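# Reverse the pivot pin so its head sits at yellow

## Task

The pivot pin was inserted from the wrong side. Take it out, flip it end for end so its head ends up against the yellow cheek, and drive it fully back in so it passes through every part it currently goes through.

## Robot and tools

Robot: two seven-joint xArm arms, left_arm and right_arm, each ending in a two-finger parallel gripper with a wrist camera. Their root links sit at left_arm (-0.005, +0.393, 0) m with no rotation and right_arm (+0.008, -0.419, 0) m, turned very slightly about z (quat_wxyz +1.000, 0, 0, +0.014). A camera stand stands behind them.

Frames. Scene frame: origin at table-top height halfway between the nominal bases, +z up, +x forward over the table, +y toward left_arm (image left/right does not follow these names). Fixed cameras and the table use the scene frame. Everything about a hand (positions, quaternions, velocities, targets, wrist-camera poses) is given in that arm's own base frame, and offsets move along that arm's base axes. Gripper axes: fingers point along its +z, close along its y. end_effector_position is the spot between closed pads, roughly 2 cm short of the tips; closing pushes the tips about 10 mm further along +z, mostly while the gap exceeds 40 mm. Printed poses can be a few centimetres off, worse at long reach.

execute_actions(actions, cameras). actions is a list of actions; each action is a table of up to 15 rows, each row one 1/30 s control step; a short table repeats its final row to fill 15 steps. Every row is one flat list of 14 numbers, each in [-1, 1], covering both arms even if one stays still: left dx, dy, dz, rx, ry, rz, opening, then right dx, dy, dz, rx, ry, rz, opening. The six pose numbers are offsets, not poses: measured from that arm's Hand target as it was when the action began (every row from that same start, not from the prior row), along its base axes. Scale: 1.0 = 0.6 m for dx/dy/dz and 180 degrees for rotation; rx, ry, rz form a single rotation vector turning about the Hand target point. Because each new action starts from the current Hand target, sending the same offset again moves further. Opening is absolute: +1 fully open (0.084 m), -1 shut. All zeros for an arm re-requests its Hand target; a 0 opening is a real command, so resend the present opening to leave a gripper alone. cameras: list of names, ["all"], or []; default is all for an empty actions list, none otherwise; an unknown name voids the call. An empty actions list also shows the current scene number and task.

move(target, speed, blend, opening_speed, blocking, cameras). target is one 14-number row in the same layout and scale, or a list of up to 15 such rows; every row is an offset from the Hand targets at the move's start, not from the row before. The gripper travels straight, turning the short way. speed: m/s, 0.002 to 1, default 0.25 (turn rate up to twice that in rad/s), one value or one per row. blend: corner rounding in metres for lists; 0 stops at each point. opening_speed: rate of opening change per second on the -1..+1 scale, at least 0.2. blocking=false returns after about 0.5 s while the move continues. The whole move is capped at 10 s. The result adds a move: line: done (at rest within 3 mm and 2 degrees), off_target, moving, held, fault, plus limits=paced (pose clipped) or limits=held (steps withheld). Neither done nor off_target tells you about contact. Moves do not avoid obstacles or the other arm, and grippers lag and overshoot more when fast.

wait(seconds 0 to 10): lets time pass holding last commands. stop(): brakes a running move. zoom_image(camera, region [x0, y0, x1, y1] in pixels, at most 504 by 504) on the newest image of cam_head_left, cam_head_right, cam_high, cam_low, cam_left_wrist or cam_right_wrist (each 672x504). clear_fault(arm) clears a reported torque fault. read_manual(section) returns licence text only. finished_scene(scene = current scene number) ends the scene irreversibly; the pin must stay in place without the robot.

Motion details. Each step the command is clipped to within 70 mm and 16 degrees of the measured hand; Hand target in results is the last clipped command. Hands often stop short; send the remaining gap as an offset. A blocked arm keeps pressing until you command its target back behind the gripper. Big wrist turns can swing the elbow.

Gripping. grip_measured uses the opening scale; to hold, command clearly below it (further below squeezes harder, roughly 24 N per pad). Fast closing hits harder.

Hazards. Do not drop the pin or let any part leave the table; do not release moving parts, slam, or push hard into fixed or heavy objects. Keep the arms from touching or squeezing each other; the clearance check helps but is not complete. Torque fault: contact torque at a joint limit (waist 41.8, shoulder 42, upper arm roll 26.7, elbow 26.7, forearm roll 26.7, wrist pitch 14.4, wrist roll 15 N m, held weight included), or a motor saturated for 1 s or overloaded too long, stops that arm until clear_fault. Motor heat: MOTOR HOT at 65 °C, brakes at 80 °C for 30-60 s; avoid long stretched holds or pushing at unreachable poses. Joint torque readings include gravity and are noisy; positive means toward larger joint angle.

Each tool is called after "Emit:" by a JSON object that holds its "method" and its "body".

## Session

Emit:
{"method": "execute_actions", "body": {"actions": []}}

Scene clock: 0.00 s.
left_arm: end_effector_position=(+0.3941, -0.1216, +0.1568) grip_measured=+1.00 end_effector_quat_wxyz=(-0.407, +0.015, +0.902, +0.144) | right_arm: end_effector_position=(+0.3140, +0.4518, +0.2790) grip_measured=+1.00 end_effector_quat_wxyz=(+0.689, -0.589, -0.415, -0.073)
Joint positions: left_arm=[-0.27 0.662 -0.068 1.744 0.056 1.975 2.829 0.084] | right_arm=[0.809 0.341 -0.357 1.112 1.6 1.652 -1.501 0.084]
Joint velocities: within noise
Joint torques (N m): no reading
Hand target: left_arm +0.3941, -0.1216, +0.1568; -0.407, +0.015, +0.902, +0.144 | right_arm +0.3140, +0.4518, +0.2790; +0.689, -0.589, -0.415, -0.073
Tool commands: left_gripper/opening=+1.0 right_gripper/opening=+1.0

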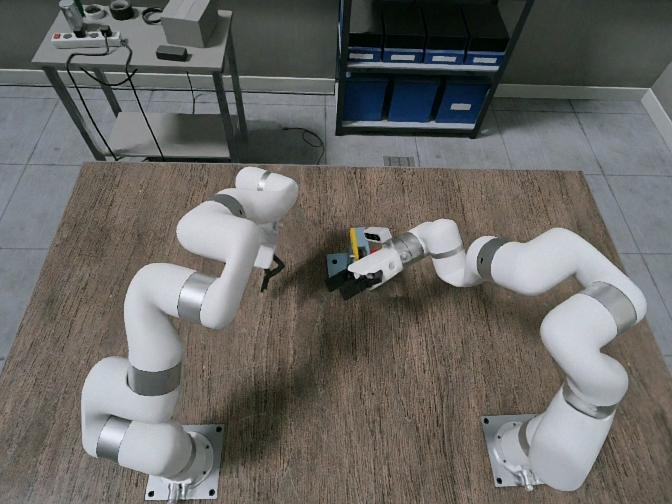

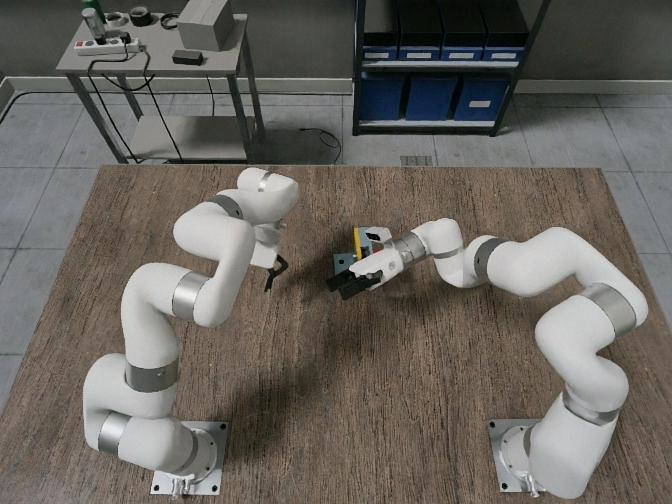

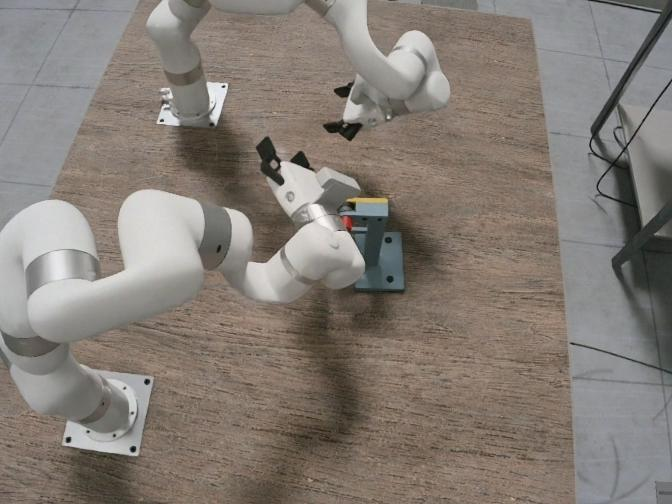

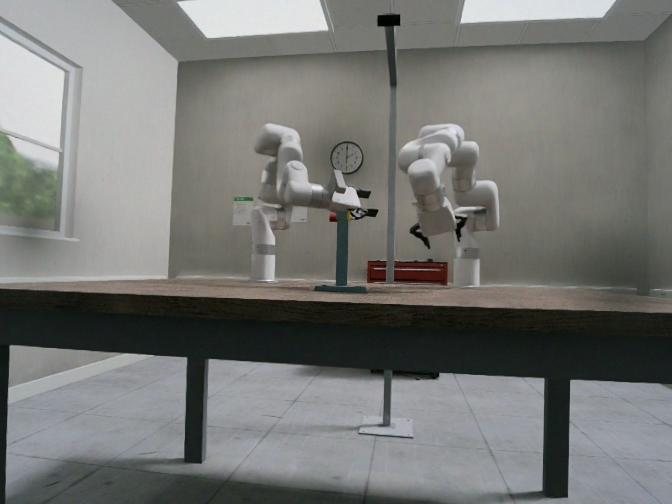

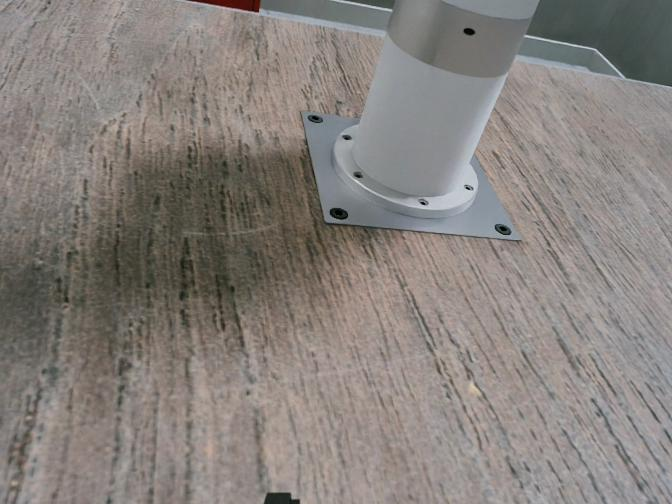

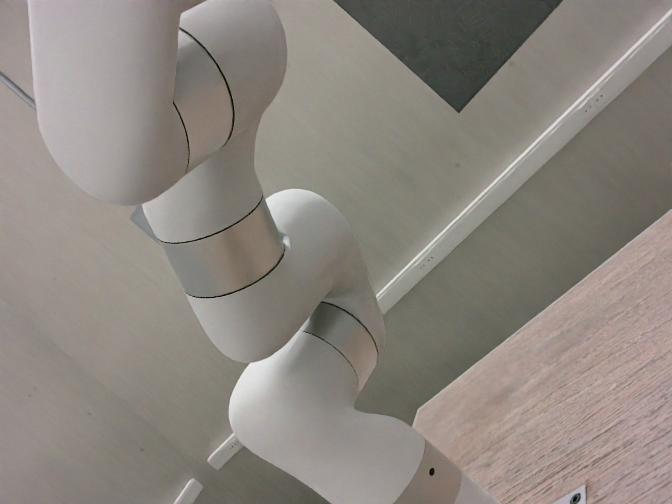

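Emit:
{"method": "zoom_image", "body": {"camera": "cam_high", "region": [300, 140, 460, 320]}}

Emit:
{"method": "zoom_image", "body": {"camera": "cam_head_right", "region": [300, 190, 450, 320]}}

Emit:
{"method": "zoom_image", "body": {"camera": "cam_low", "region": [280, 150, 420, 310]}}

Scaled by 2.800 from the camera's 672x504 image, which has a finer 960x720 frame.

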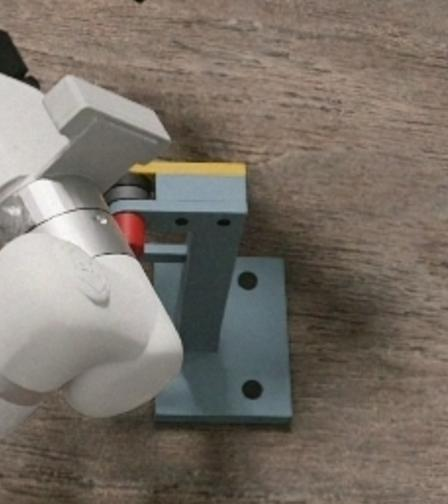

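Scaled by 3.360 from the camera's 672x504 image, which has a finer 960x720 frame.

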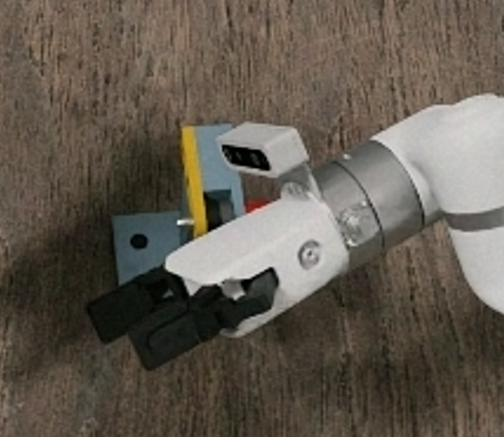

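Scaled by 3.150 from the camera's 672x504 image, which has a finer 960x720 frame.

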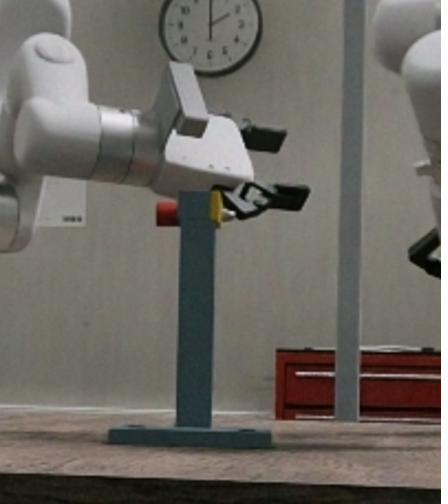

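Emit:
{"method": "move", "body": {"target": [[0,0,0,0,0,0,1,0,-0.1,0.15,0,0,0,1],[0,0,0,0,0,0,1,-0.1,-0.4,0.2,0,0,0,1]], "blend": 0.05, "cameras": ["all"]}}

Emit:
{"method": "zoom_image", "body": {"camera": "cam_high", "region": [300, 140, 460, 320]}}

Emit:
{"method": "zoom_image", "body": {"camera": "cam_head_right", "region": [300, 190, 420, 300]}}

Emit:
{"method": "zoom_image", "body": {"camera": "cam_head_left", "region": [300, 190, 420, 300]}}

Emit:
{"method": "zoom_image", "body": {"camera": "cam_low", "region": [290, 180, 410, 310]}}

Scene clock: 2.30 s.
left_arm: end_effector_position=(+0.3941, -0.1216, +0.1568) grip_measured=+1.00 end_effector_quat_wxyz=(-0.407, +0.015, +0.902, +0.144) | right_arm: end_effector_position=(+0.2540, +0.2118, +0.3990) grip_measured=+1.00 end_effector_quat_wxyz=(+0.689, -0.589, -0.415, -0.073)
Joint positions: left_arm=[-0.27 0.662 -0.068 1.744 0.056 1.975 2.829 0.084] | right_arm=[0.57 -0.263 -0.614 0.81 1.121 1.929 -1.315 0.084]
Joint torques (N m): left_arm=[0.41 -30.03 -1.17 13.64 0.15 0.64 0.13] | right_arm=[-7.73 -14.57 -0.87 9.05 -1.02 4.11 1.55]
Hand target: left_arm +0.3941, -0.1216, +0.1568; -0.407, +0.015, +0.902, +0.144 | right_arm +0.2540, +0.2118, +0.3990; +0.689, -0.589, -0.415, -0.073
Off the commanded pose: left_arm 0.000 m, 0 deg | right_arm 0.000 m, 0 deg.
move: done

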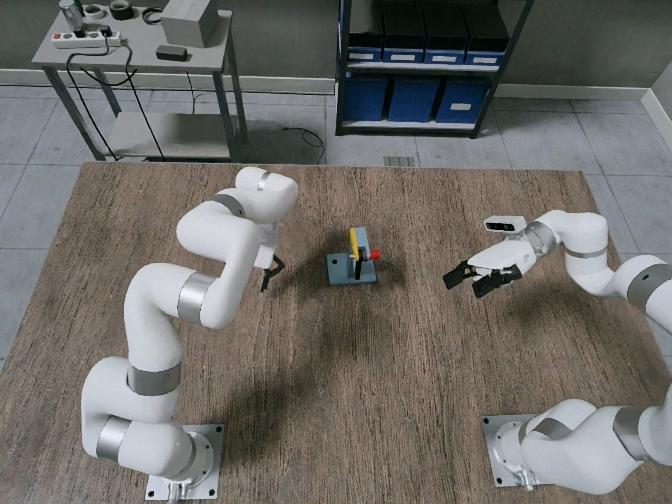

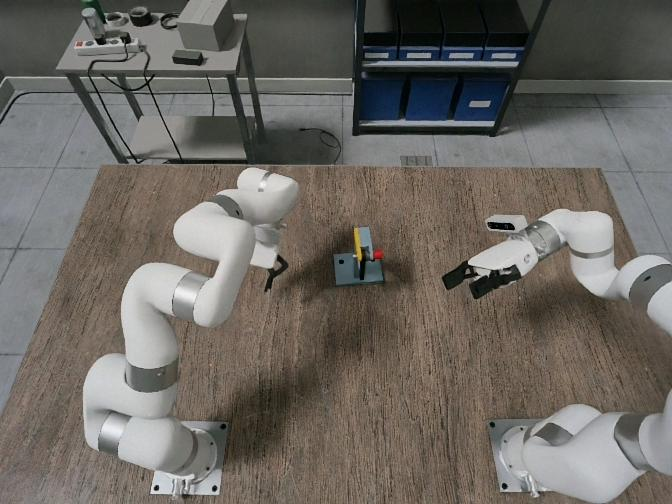

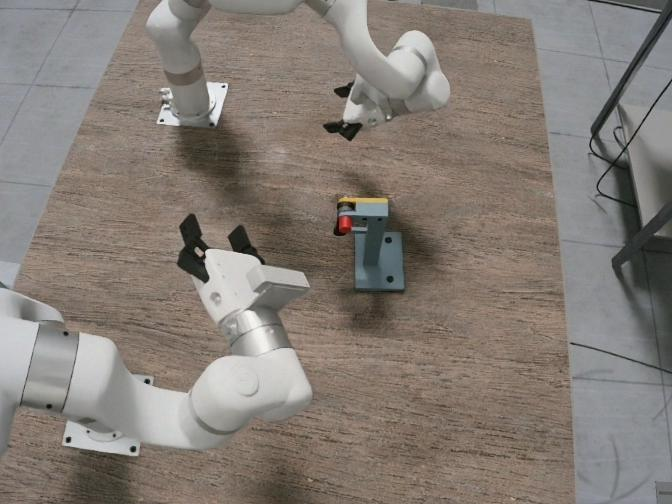

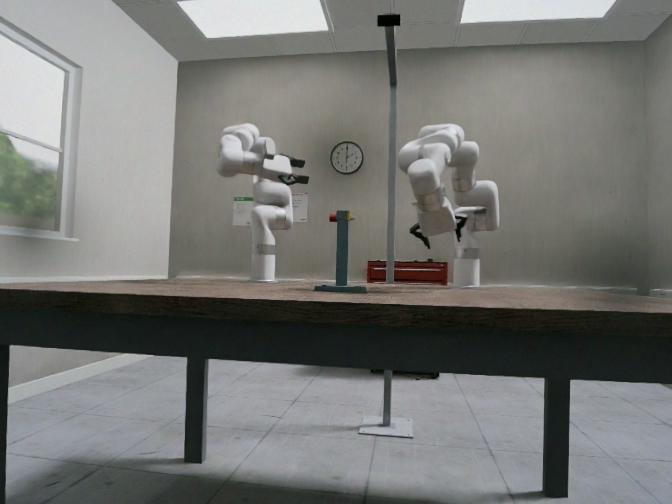

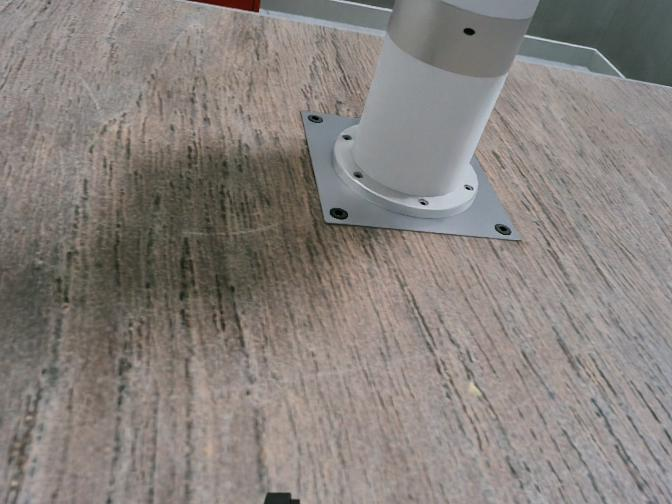

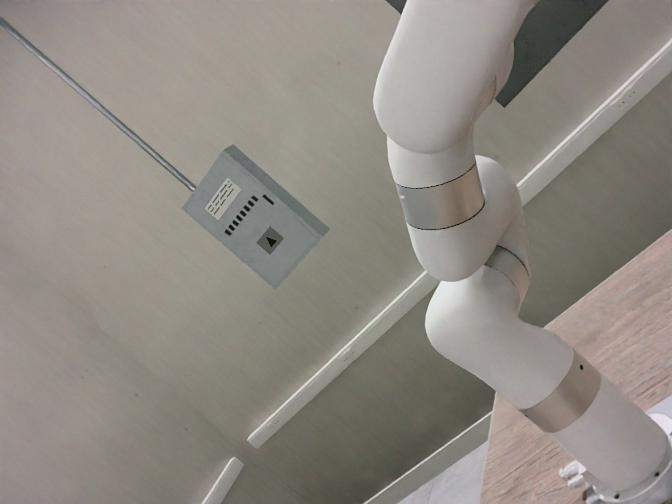

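Scaled by 2.800 from the camera's 672x504 image, which has a finer 960x720 frame.

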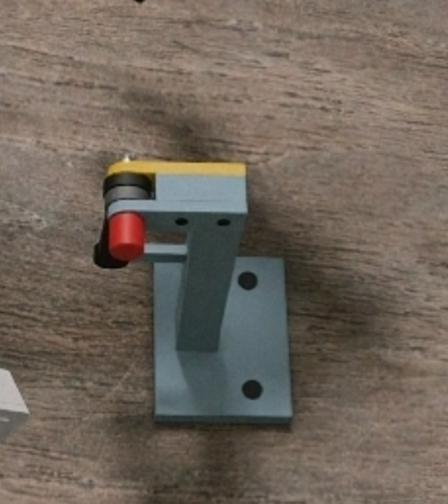

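Scaled by 4.200 from the camera's 672x504 image, which has a finer 960x720 frame.

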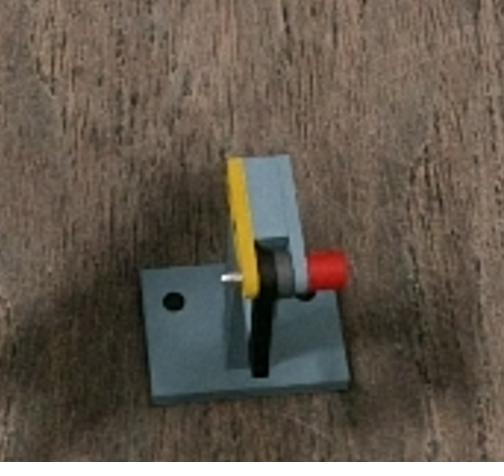

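Scaled by 4.200 from the camera's 672x504 image, which has a finer 960x720 frame.

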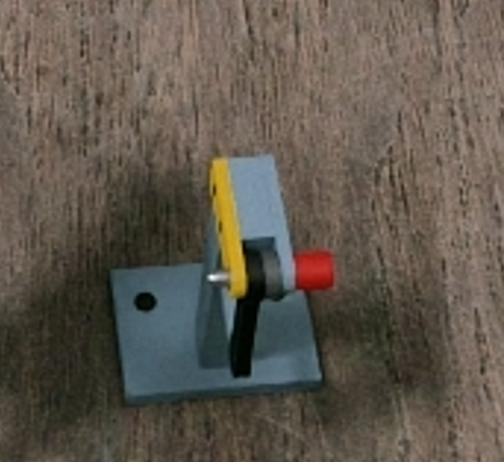

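Scaled by 3.877 from the camera's 672x504 image, which has a finer 960x720 frame.

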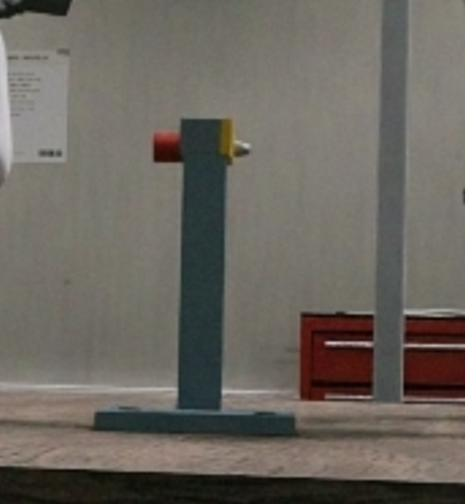

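Emit:
{"method": "move", "body": {"target": [0,0,0,0,0,0,1,-0.08,0.29,-0.36,-0.151,-0.285,-0.610,1], "speed": 0.4, "cameras": ["cam_right_wrist","cam_high","cam_head_left"]}}

Scene clock: 6.87 s.
left_arm: end_effector_position=(+0.3941, -0.1216, +0.1568) grip_measured=+1.00 end_effector_quat_wxyz=(-0.407, +0.015, +0.902, +0.144) | right_arm: end_effector_position=(+0.2060, +0.3858, +0.1830) grip_measured=+1.00 end_effector_quat_wxyz=(+0.000, +0.707, +0.000, +0.707)
Joint positions: left_arm=[-0.27 0.662 -0.068 1.744 0.056 1.975 2.829 0.084] | right_arm=[-0.439 -1.756 1.679 1.224 3.313 -0.773 -1.516 0.084]
Joint torques (N m): left_arm=[0.33 -30.35 -1.46 13.67 0.32 0.73 0.17] | right_arm=[-7.25 11.45 -22.53 -1.04 -6.78 -2.71 1.63]
Hand target: left_arm +0.3941, -0.1216, +0.1568; -0.407, +0.015, +0.902, +0.144 | right_arm +0.2060, +0.3858, +0.1830; +0.000, +0.707, +0.000, +0.707
Off the commanded pose: left_arm 0.000 m, 0 deg | right_arm 0.000 m, 0 deg.
move: done; limits=paced
Images, in order (width x height): cam_head_left 672x504, cam_high 672x504, cam_right_wrist 672x504.

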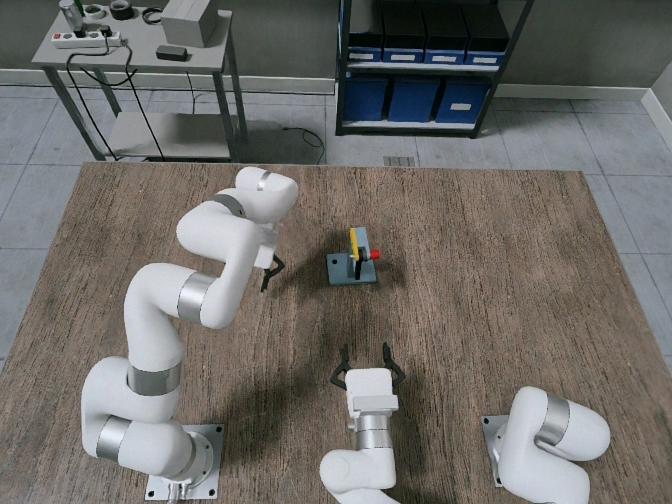

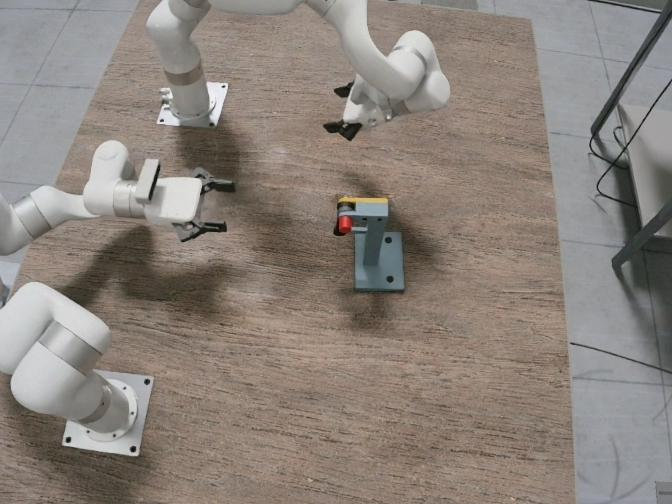

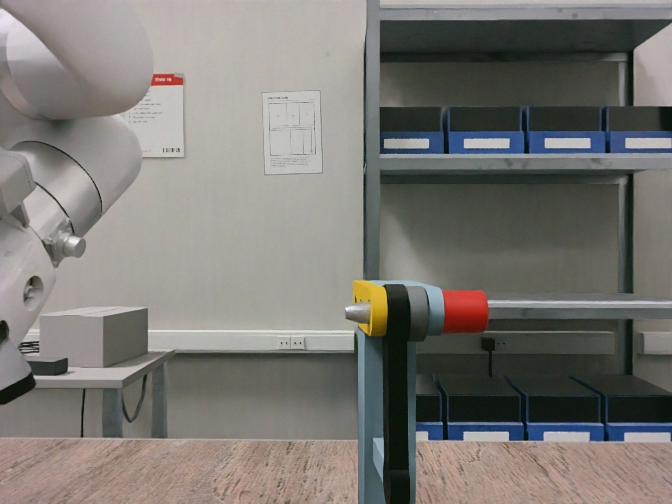

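Emit:
{"method": "zoom_image", "body": {"camera": "cam_right_wrist", "region": [320, 260, 520, 504]}}

Emit:
{"method": "zoom_image", "body": {"camera": "cam_high", "region": [320, 180, 420, 300]}}

Scaled by 2.066 from the camera's 672x504 image, which has a finer 960x720 frame.

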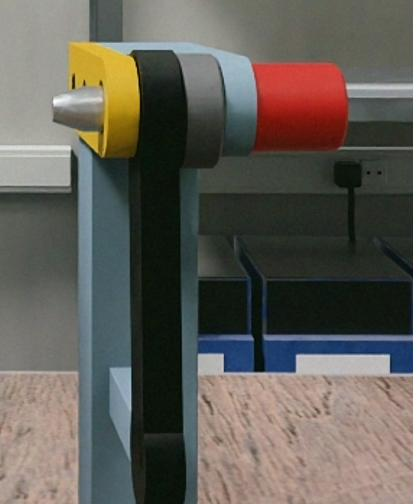

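Scaled by 4.200 from the camera's 672x504 image, which has a finer 960x720 frame.

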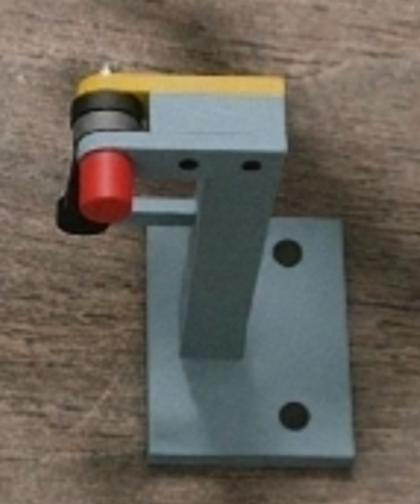

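Emit:
{"method": "move", "body": {"target": [0,0,0,0,0,0,1,0.1333,0,0,0,0,0,1], "cameras": ["cam_right_wrist","cam_head_left"]}}

Emit:
{"method": "zoom_image", "body": {"camera": "cam_right_wrist", "region": [320, 260, 640, 504]}}

Scene clock: 9.87 s.
left_arm: end_effector_position=(+0.3941, -0.1216, +0.1568) grip_measured=+1.00 end_effector_quat_wxyz=(-0.407, +0.015, +0.902, +0.144) | right_arm: end_effector_position=(+0.2859, +0.3858, +0.1830) grip_measured=+1.00 end_effector_quat_wxyz=(+0.000, +0.707, +0.000, +0.707)
Joint positions: left_arm=[-0.27 0.662 -0.068 1.744 0.056 1.975 2.829 0.084] | right_arm=[-0.608 -1.766 1.672 1.22 3.32 -0.6 -1.522 0.084]
Joint torques (N m): left_arm=[0.61 -30.38 -1.69 13.88 0.28 0.74 0.01] | right_arm=[-6.89 11.35 -23.08 -1.09 0.75 2.44 -1.37]
Hand target: left_arm +0.3941, -0.1216, +0.1568; -0.407, +0.015, +0.902, +0.144 | right_arm +0.2860, +0.3858, +0.1830; +0.000, +0.707, +0.000, +0.707
Off the commanded pose: left_arm 0.000 m, 0 deg | right_arm 0.000 m, 0 deg.
move: done
Images, in order (width x height): cam_head_left 672x504, cam_right_wrist 672x504.

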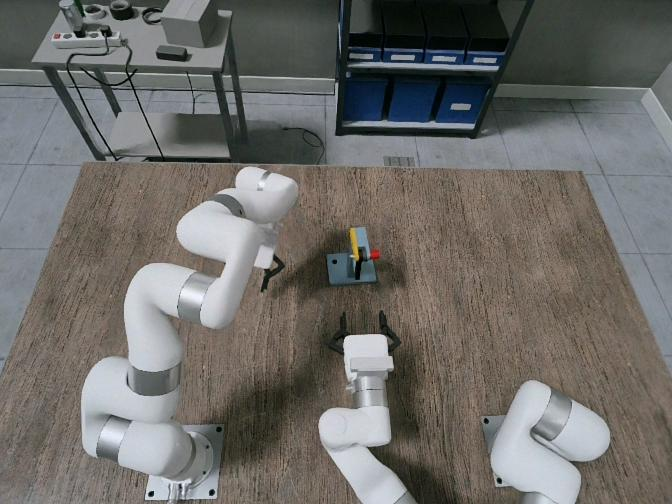

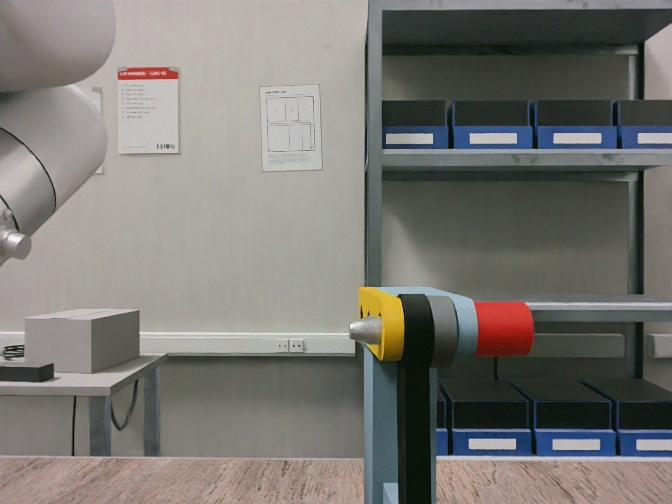

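Scaled by 1.575 from the camera's 672x504 image, which has a finer 960x720 frame.

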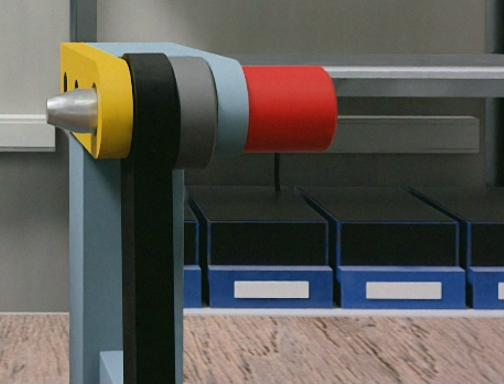

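Emit:
{"method": "move", "body": {"target": [0,0,0,0,0,0,1,0.165,0,0,0,0,0,-0.2], "cameras": ["cam_right_wrist","cam_low"]}}

Emit:
{"method": "zoom_image", "body": {"camera": "cam_low", "region": [290, 180, 410, 300]}}

Scene clock: 11.87 s.
left_arm: end_effector_position=(+0.3941, -0.1216, +0.1568) grip_measured=+1.00 end_effector_quat_wxyz=(-0.407, +0.015, +0.902, +0.144) | right_arm: end_effector_position=(+0.3849, +0.3858, +0.1830) grip_measured=-0.21 end_effector_quat_wxyz=(+0.000, +0.707, +0.000, +0.707)
Joint positions: left_arm=[-0.27 0.662 -0.068 1.744 0.056 1.975 2.829 0.084] | right_arm=[-0.861 -1.78 1.648 1.3 3.324 -0.429 -1.527 0.035]
Joint torques (N m): left_arm=[0.48 -29.5 -1.48 13.94 0.12 0.73 0.11] | right_arm=[-7.38 12.32 -23.7 -1.29 0.63 2.52 -1.42]
Hand target: left_arm +0.3941, -0.1216, +0.1568; -0.407, +0.015, +0.902, +0.144 | right_arm +0.3850, +0.3858, +0.1830; +0.000, +0.707, +0.000, +0.707
Off the commanded pose: left_arm 0.000 m, 0 deg | right_arm 0.000 m, 0 deg.
move: done
Images, in order (width x height): cam_low 672x504, cam_right_wrist 672x504.

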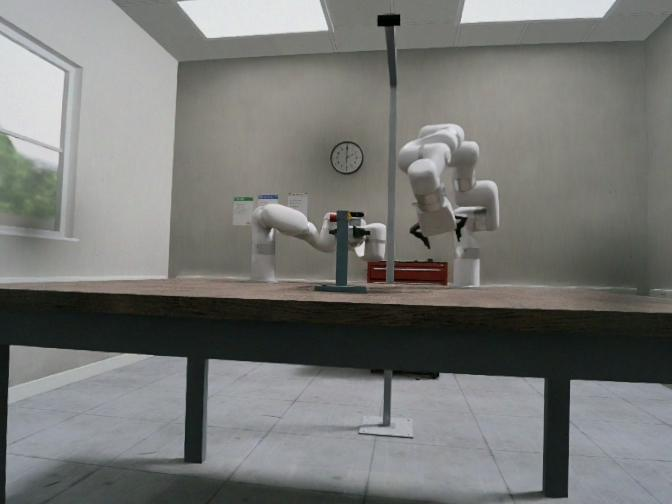

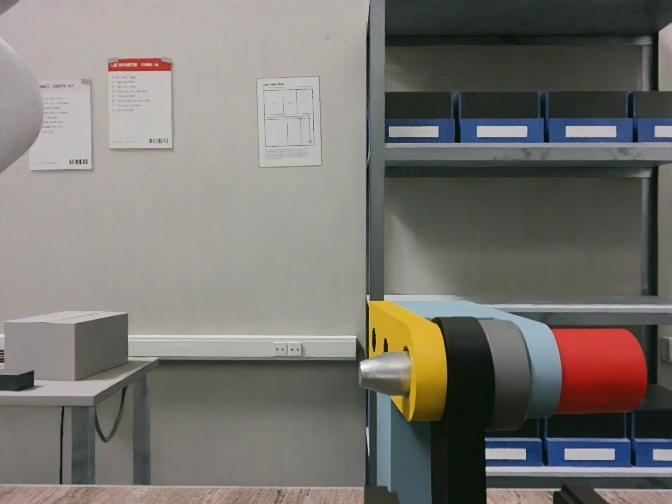

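Scaled by 4.200 from the camera's 672x504 image, which has a finer 960x720 frame.

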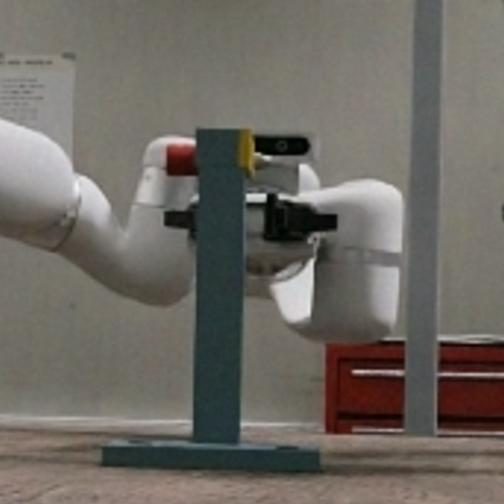

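Emit:
{"method": "move", "body": {"target": [[0,0,0,0,0,0,1,0.065,0.0033,0,0,0,0,-0.2],[0,0,0,0,0,0,1,0.065,0.0033,0.0095,0,0,0,-0.2]], "speed": 0.1, "cameras": ["cam_right_wrist","cam_low","cam_high"]}}

Emit:
{"method": "zoom_image", "body": {"camera": "cam_high", "region": [300, 170, 410, 270]}}

Emit:
{"method": "zoom_image", "body": {"camera": "cam_low", "region": [300, 190, 390, 260]}}

Scene clock: 13.57 s.
left_arm: end_effector_position=(+0.3941, -0.1216, +0.1568) grip_measured=+1.00 end_effector_quat_wxyz=(-0.407, +0.015, +0.902, +0.144) | right_arm: end_effector_position=(+0.4240, +0.3877, +0.1884) grip_measured=-0.21 end_effector_quat_wxyz=(+0.000, +0.707, +0.000, +0.707)
Joint positions: left_arm=[-0.27 0.662 -0.068 1.744 0.056 1.975 2.829 0.084] | right_arm=[-0.975 -1.772 1.626 1.361 3.318 -0.38 -1.537 0.035]
Joint torques (N m): left_arm=[-0.23 -30.36 -1.39 13.67 0.08 0.81 0.19] | right_arm=[2.76 24.45 -34.42 -5.43 -10.37 2.37 -1.73]
Hand target: left_arm +0.3941, -0.1216, +0.1568; -0.407, +0.015, +0.902, +0.144 | right_arm +0.4240, +0.3878, +0.1887; +0.000, +0.707, +0.000, +0.707
Off the commanded pose: left_arm 0.000 m, 0 deg | right_arm 0.000 m, 0 deg.
move: done
Images, in order (width x height): cam_high 672x504, cam_low 672x504, cam_right_wrist 672x504.

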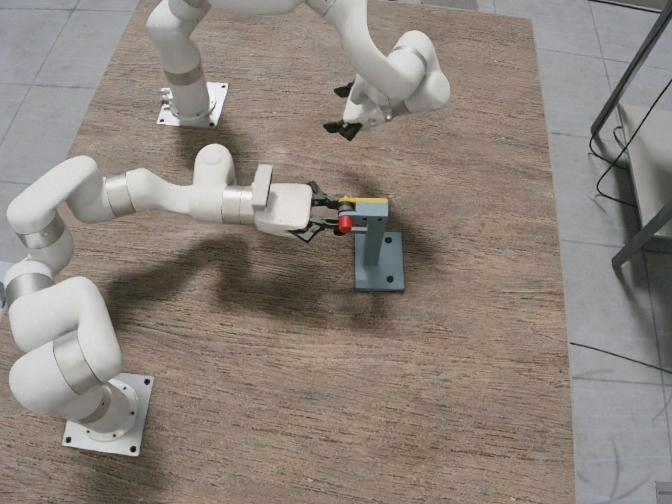

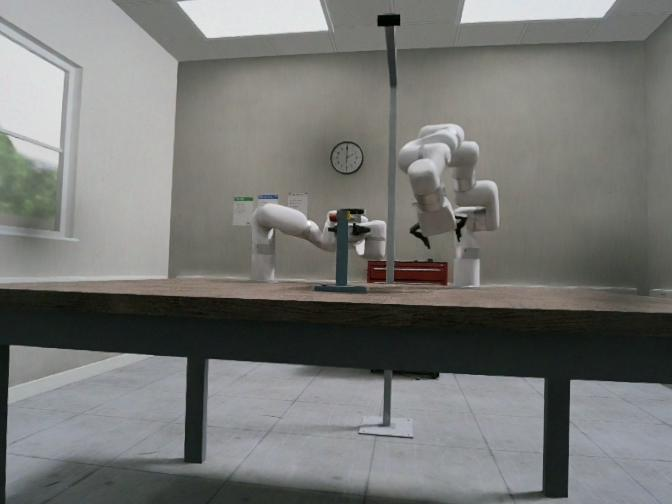

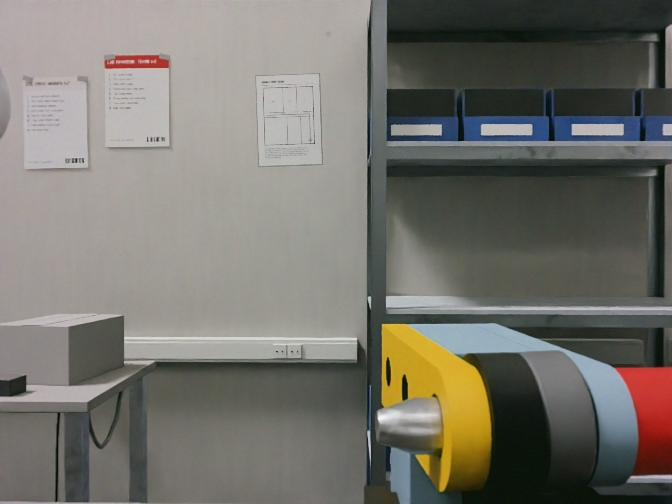

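Scaled by 4.582 from the camera's 672x504 image, which has a finer 960x720 frame.

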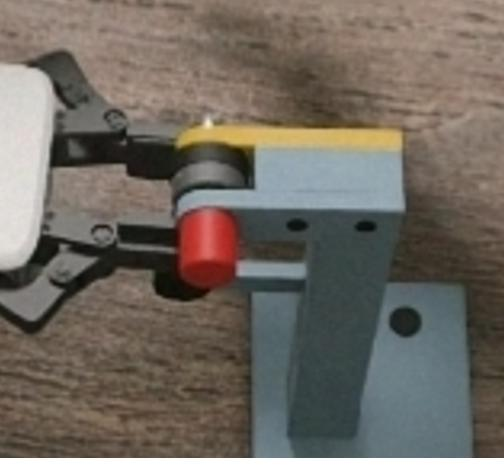

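Scaled by 5.600 from the camera's 672x504 image, which has a finer 960x720 frame.

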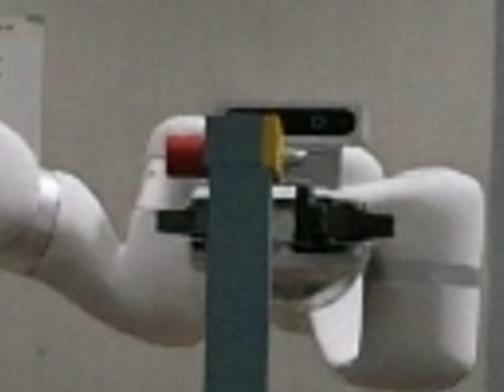

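Emit:
{"method": "move", "body": {"target": [0,0,0,0,0,0,1,0,0,-0.0015,0,0,0,-0.2], "speed": 0.05}}

Emit:
{"method": "move", "body": {"target": [0,0,0,0,0,0,1,0,0,-0.0015,0,0,0,-0.2], "speed": 0.05}}

Scene clock: 14.47 s.
left_arm: end_effector_position=(+0.3941, -0.1216, +0.1568) grip_measured=+1.00 end_effector_quat_wxyz=(-0.407, +0.015, +0.902, +0.144) | right_arm: end_effector_position=(+0.4240, +0.3879, +0.1879) grip_measured=-0.21 end_effector_quat_wxyz=(+0.000, +0.707, +0.000, +0.708)
Joint positions: left_arm=[-0.27 0.662 -0.068 1.744 0.056 1.975 2.829 0.084] | right_arm=[-0.975 -1.774 1.627 1.362 3.319 -0.38 -1.536 0.035]
Joint torques (N m): left_arm=[0.21 -30.39 -1.44 13.77 0.35 0.73 0.23] | right_arm=[5.6 13.86 -22.86 -1.71 -1.17 -2.47 1.37]
Hand target: left_arm +0.3941, -0.1216, +0.1568; -0.407, +0.015, +0.902, +0.144 | right_arm +0.4240, +0.3878, +0.1878; +0.000, +0.707, +0.000, +0.707
Off the commanded pose: left_arm 0.000 m, 0 deg | right_arm 0.000 m, 0 deg.
move: done

Scene clock: 15.17 s.
left_arm: end_effector_position=(+0.3941, -0.1216, +0.1568) grip_measured=+1.00 end_effector_quat_wxyz=(-0.407, +0.015, +0.902, +0.144) | right_arm: end_effector_position=(+0.4239, +0.3878, +0.1869) grip_measured=-0.21 end_effector_quat_wxyz=(+0.000, +0.707, +0.000, +0.707)
Joint positions: left_arm=[-0.27 0.662 -0.068 1.744 0.056 1.975 2.829 0.084] | right_arm=[-0.975 -1.776 1.628 1.363 3.32 -0.381 -1.534 0.035]
Joint torques (N m): left_arm=[0.18 -30.07 -1.74 13.88 0.17 0.59 0.28] | right_arm=[-1.18 13.58 -18.64 -1.41 0.45 -2.58 1.57]
Hand target: left_arm +0.3941, -0.1216, +0.1568; -0.407, +0.015, +0.902, +0.144 | right_arm +0.4240, +0.3878, +0.1869; +0.000, +0.707, +0.000, +0.707
Off the commanded pose: left_arm 0.000 m, 0 deg | right_arm 0.000 m, 0 deg.
move: done

Emit:
{"method": "move", "body": {"target": [[0,0,0,0,0,0,1,0,0,0.0015,0,0,0,-0.2],[0,0,0,0,0,0,1,0,0,0.0015,0,0,0,-0.85]], "speed": 0.05, "opening_speed": 0.6, "cameras": ["cam_right_wrist"]}}

Scene clock: 17.37 s.
left_arm: end_effector_position=(+0.3941, -0.1216, +0.1568) grip_measured=+1.00 end_effector_quat_wxyz=(-0.407, +0.015, +0.902, +0.144) | right_arm: end_effector_position=(+0.4239, +0.3865, +0.1878) grip_measured=-0.75 end_effector_quat_wxyz=(+0.001, +0.707, -0.002, +0.708)
Joint positions: left_arm=[-0.27 0.662 -0.068 1.744 0.056 1.975 2.829 0.084] | right_arm=[-0.976 -1.774 1.627 1.361 3.319 -0.383 -1.535 0.011]
Joint torques (N m): left_arm=[0.07 -30.13 -1.6 13.84 0.21 0.81 0.19] | right_arm=[27.84 24.09 -40.55 13.69 -7.33 15.59 -1.76]
Hand target: left_arm +0.3941, -0.1216, +0.1568; -0.407, +0.015, +0.902, +0.144 | right_arm +0.4240, +0.3878, +0.1878; +0.000, +0.707, +0.000, +0.707
Off the commanded pose: left_arm 0.000 m, 0 deg | right_arm 0.001 m, 0 deg.
move: done
Images, in order (width x height): cam_right_wrist 672x504.

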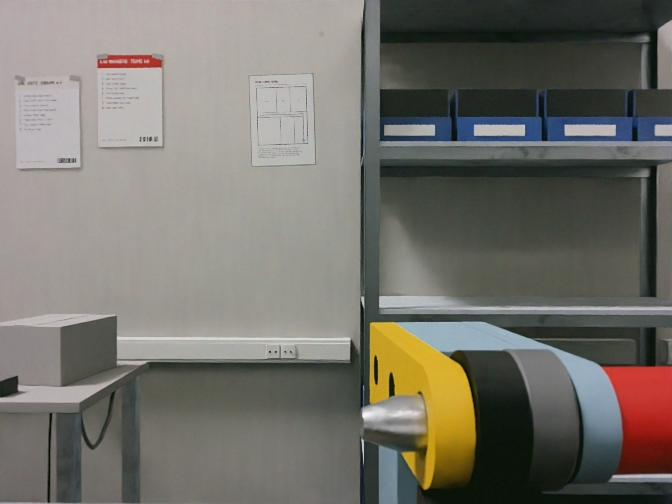

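Emit:
{"method": "move", "body": {"target": [0,0,0,0,0,0,1,0,-0.003,0,0,0,0,-0.85], "speed": 0.02}}

Scene clock: 18.17 s.
left_arm: end_effector_position=(+0.3941, -0.1216, +0.1568) grip_measured=+1.00 end_effector_quat_wxyz=(-0.407, +0.015, +0.902, +0.144) | right_arm: end_effector_position=(+0.4238, +0.3857, +0.1878) grip_measured=-0.76 end_effector_quat_wxyz=(+0.000, +0.707, -0.001, +0.708)
Joint positions: left_arm=[-0.27 0.662 -0.068 1.744 0.056 1.975 2.829 0.084] | right_arm=[-0.972 -1.774 1.628 1.354 3.319 -0.377 -1.536 0.011]
Joint torques (N m): left_arm=[0.1 -29.81 -1.47 13.7 0.3 0.85 0.07] | right_arm=[25.19 26.05 -32.11 7.04 -3.72 13.74 -2.09]
Hand target: left_arm +0.3941, -0.1216, +0.1568; -0.407, +0.015, +0.902, +0.144 | right_arm +0.4240, +0.3860, +0.1878; +0.000, +0.707, +0.000, +0.707
Off the commanded pose: left_arm 0.000 m, 0 deg | right_arm 0.000 m, 0 deg.
move: done

Emit:
{"method": "move", "body": {"target": [0,0,0,0,0,0,1,0,-0.002,0,0,0,0,-0.85], "speed": 0.02}}

Scene clock: 19.07 s.
left_arm: end_effector_position=(+0.3941, -0.1216, +0.1568) grip_measured=+1.00 end_effector_quat_wxyz=(-0.407, +0.015, +0.902, +0.144) | right_arm: end_effector_position=(+0.4239, +0.3849, +0.1878) grip_measured=-0.76 end_effector_quat_wxyz=(+0.000, +0.707, +0.000, +0.707)
Joint positions: left_arm=[-0.27 0.662 -0.068 1.744 0.056 1.975 2.829 0.084] | right_arm=[-0.969 -1.773 1.629 1.349 3.319 -0.372 -1.536 0.01]
Joint torques (N m): left_arm=[0.61 -30.09 -1.55 13.91 0.11 0.73 0.17] | right_arm=[17.31 25.24 -28.34 2.78 -2.68 10.15 -1.91]
Hand target: left_arm +0.3941, -0.1216, +0.1568; -0.407, +0.015, +0.902, +0.144 | right_arm +0.4240, +0.3848, +0.1878; +0.000, +0.707, +0.000, +0.707
Off the commanded pose: left_arm 0.000 m, 0 deg | right_arm 0.000 m, 0 deg.
move: done

Emit:
{"method": "move", "body": {"target": [0,0,0,0,0,0,1,0,-0.0025,0,0,0,0,-0.85], "speed": 0.02, "cameras": ["cam_right_wrist","cam_head_left"]}}

Scene clock: 19.90 s.
left_arm: end_effector_position=(+0.3941, -0.1216, +0.1568) grip_measured=+1.00 end_effector_quat_wxyz=(-0.407, +0.015, +0.902, +0.144) | right_arm: end_effector_position=(+0.4240, +0.3835, +0.1878) grip_measured=-0.78 end_effector_quat_wxyz=(+0.000, +0.707, +0.000, +0.707)
Joint positions: left_arm=[-0.27 0.662 -0.068 1.744 0.056 1.975 2.829 0.084] | right_arm=[-0.966 -1.773 1.631 1.342 3.32 -0.368 -1.536 0.01]
Joint torques (N m): left_arm=[0.28 -30.22 -1.47 14.06 0.47 0.73 0.21] | right_arm=[9.7 24.26 -25.47 -2.96 -2.03 3.91 -1.65]
Hand target: left_arm +0.3941, -0.1216, +0.1568; -0.407, +0.015, +0.902, +0.144 | right_arm +0.4240, +0.3833, +0.1878; +0.000, +0.707, +0.000, +0.707
Off the commanded pose: left_arm 0.000 m, 0 deg | right_arm 0.000 m, 0 deg.
move: done
Images, in order (width x height): cam_head_left 672x504, cam_right_wrist 672x504.

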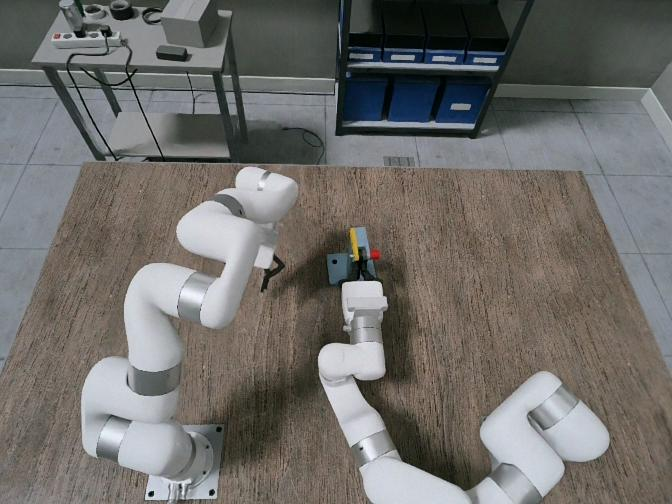

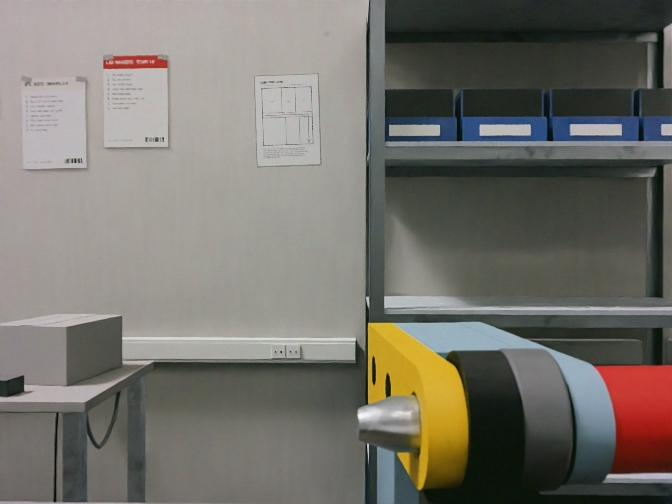

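Emit:
{"method": "move", "body": {"target": [[0,0,0.43,0.136,-0.284,0.473,-0.2,0,0,0,0,0,0,-0.85],[0.055,-0.559,0.37,0.136,-0.284,0.473,-0.2,0,0,0,0,0,0,-0.85]], "speed": 0.35, "blend": 0.03, "cameras": ["all"]}}

Scene clock: 25.83 s.
left_arm: end_effector_position=(+0.4266, -0.4565, +0.3784) grip_measured=-0.21 end_effector_quat_wxyz=(+0.001, +0.707, -0.707, +0.018) | right_arm: end_effector_position=(+0.4240, +0.3833, +0.1878) grip_measured=-0.78 end_effector_quat_wxyz=(+0.000, +0.707, +0.000, +0.707)
Joint positions: left_arm=[-0.757 0.791 -0.241 2.707 0.184 1.888 0.708 0.035] | right_arm=[-0.966 -1.773 1.631 1.342 3.32 -0.368 -1.536 0.01]
Joint torques (N m): left_arm=[-4.13 -27.25 0.45 15.8 -1.01 0.03 1.77] | right_arm=[-4.96 17.53 -27.77 -1.91 -1.91 -1.69 -0.87]
Hand target: left_arm +0.4271, -0.4570, +0.3788; +0.000, +0.707, -0.707, -0.001 | right_arm +0.4240, +0.3833, +0.1878; +0.000, +0.707, +0.000, +0.707
Off the commanded pose: left_arm 0.001 m, 2 deg | right_arm 0.000 m, 0 deg.
elbow stopped short (left arm): the move would have taken joint 4 (elbow) straighter than the controller allows.
move: done

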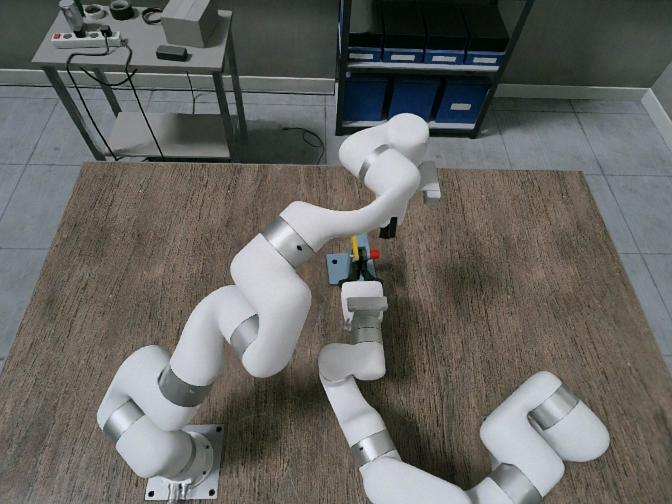

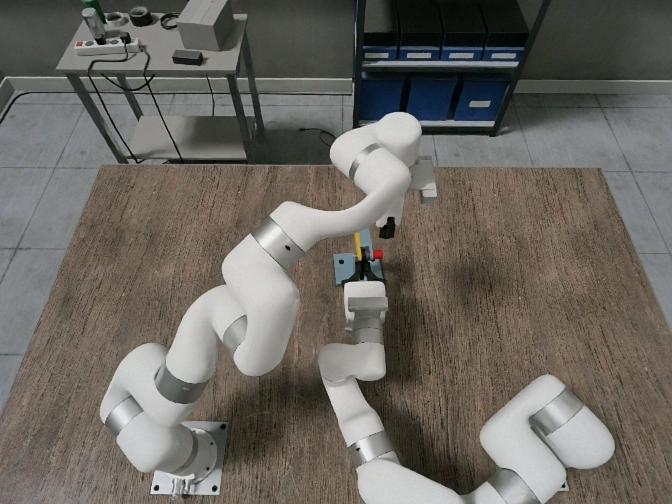

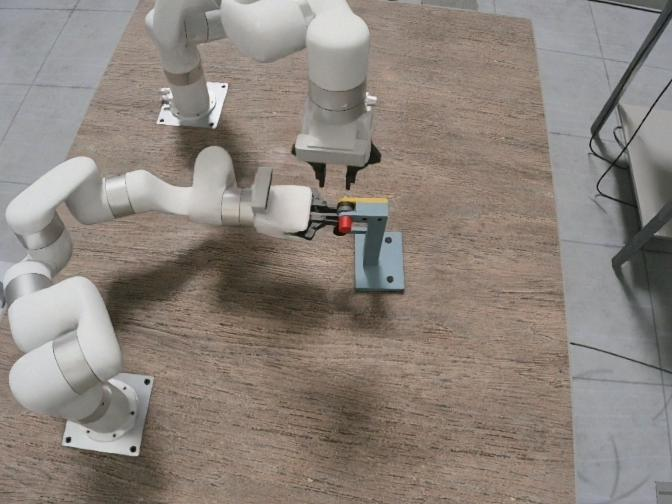

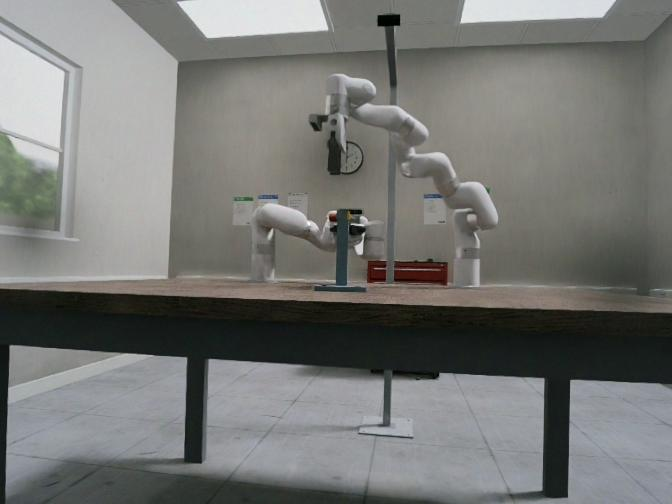

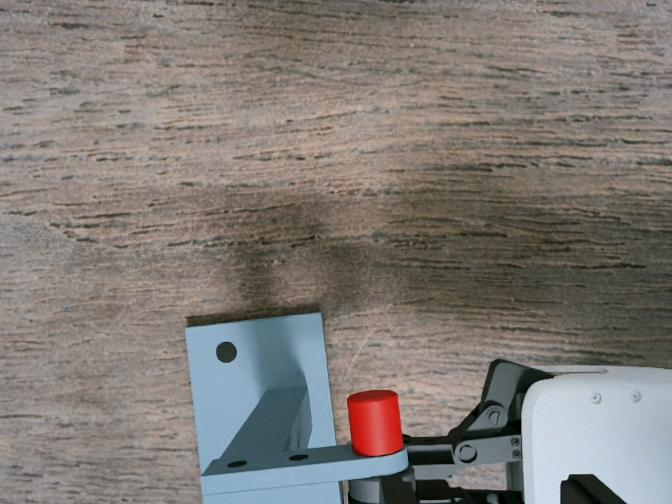

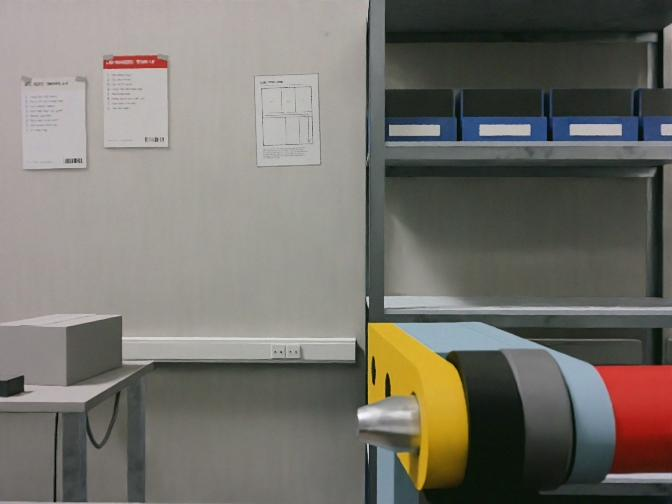

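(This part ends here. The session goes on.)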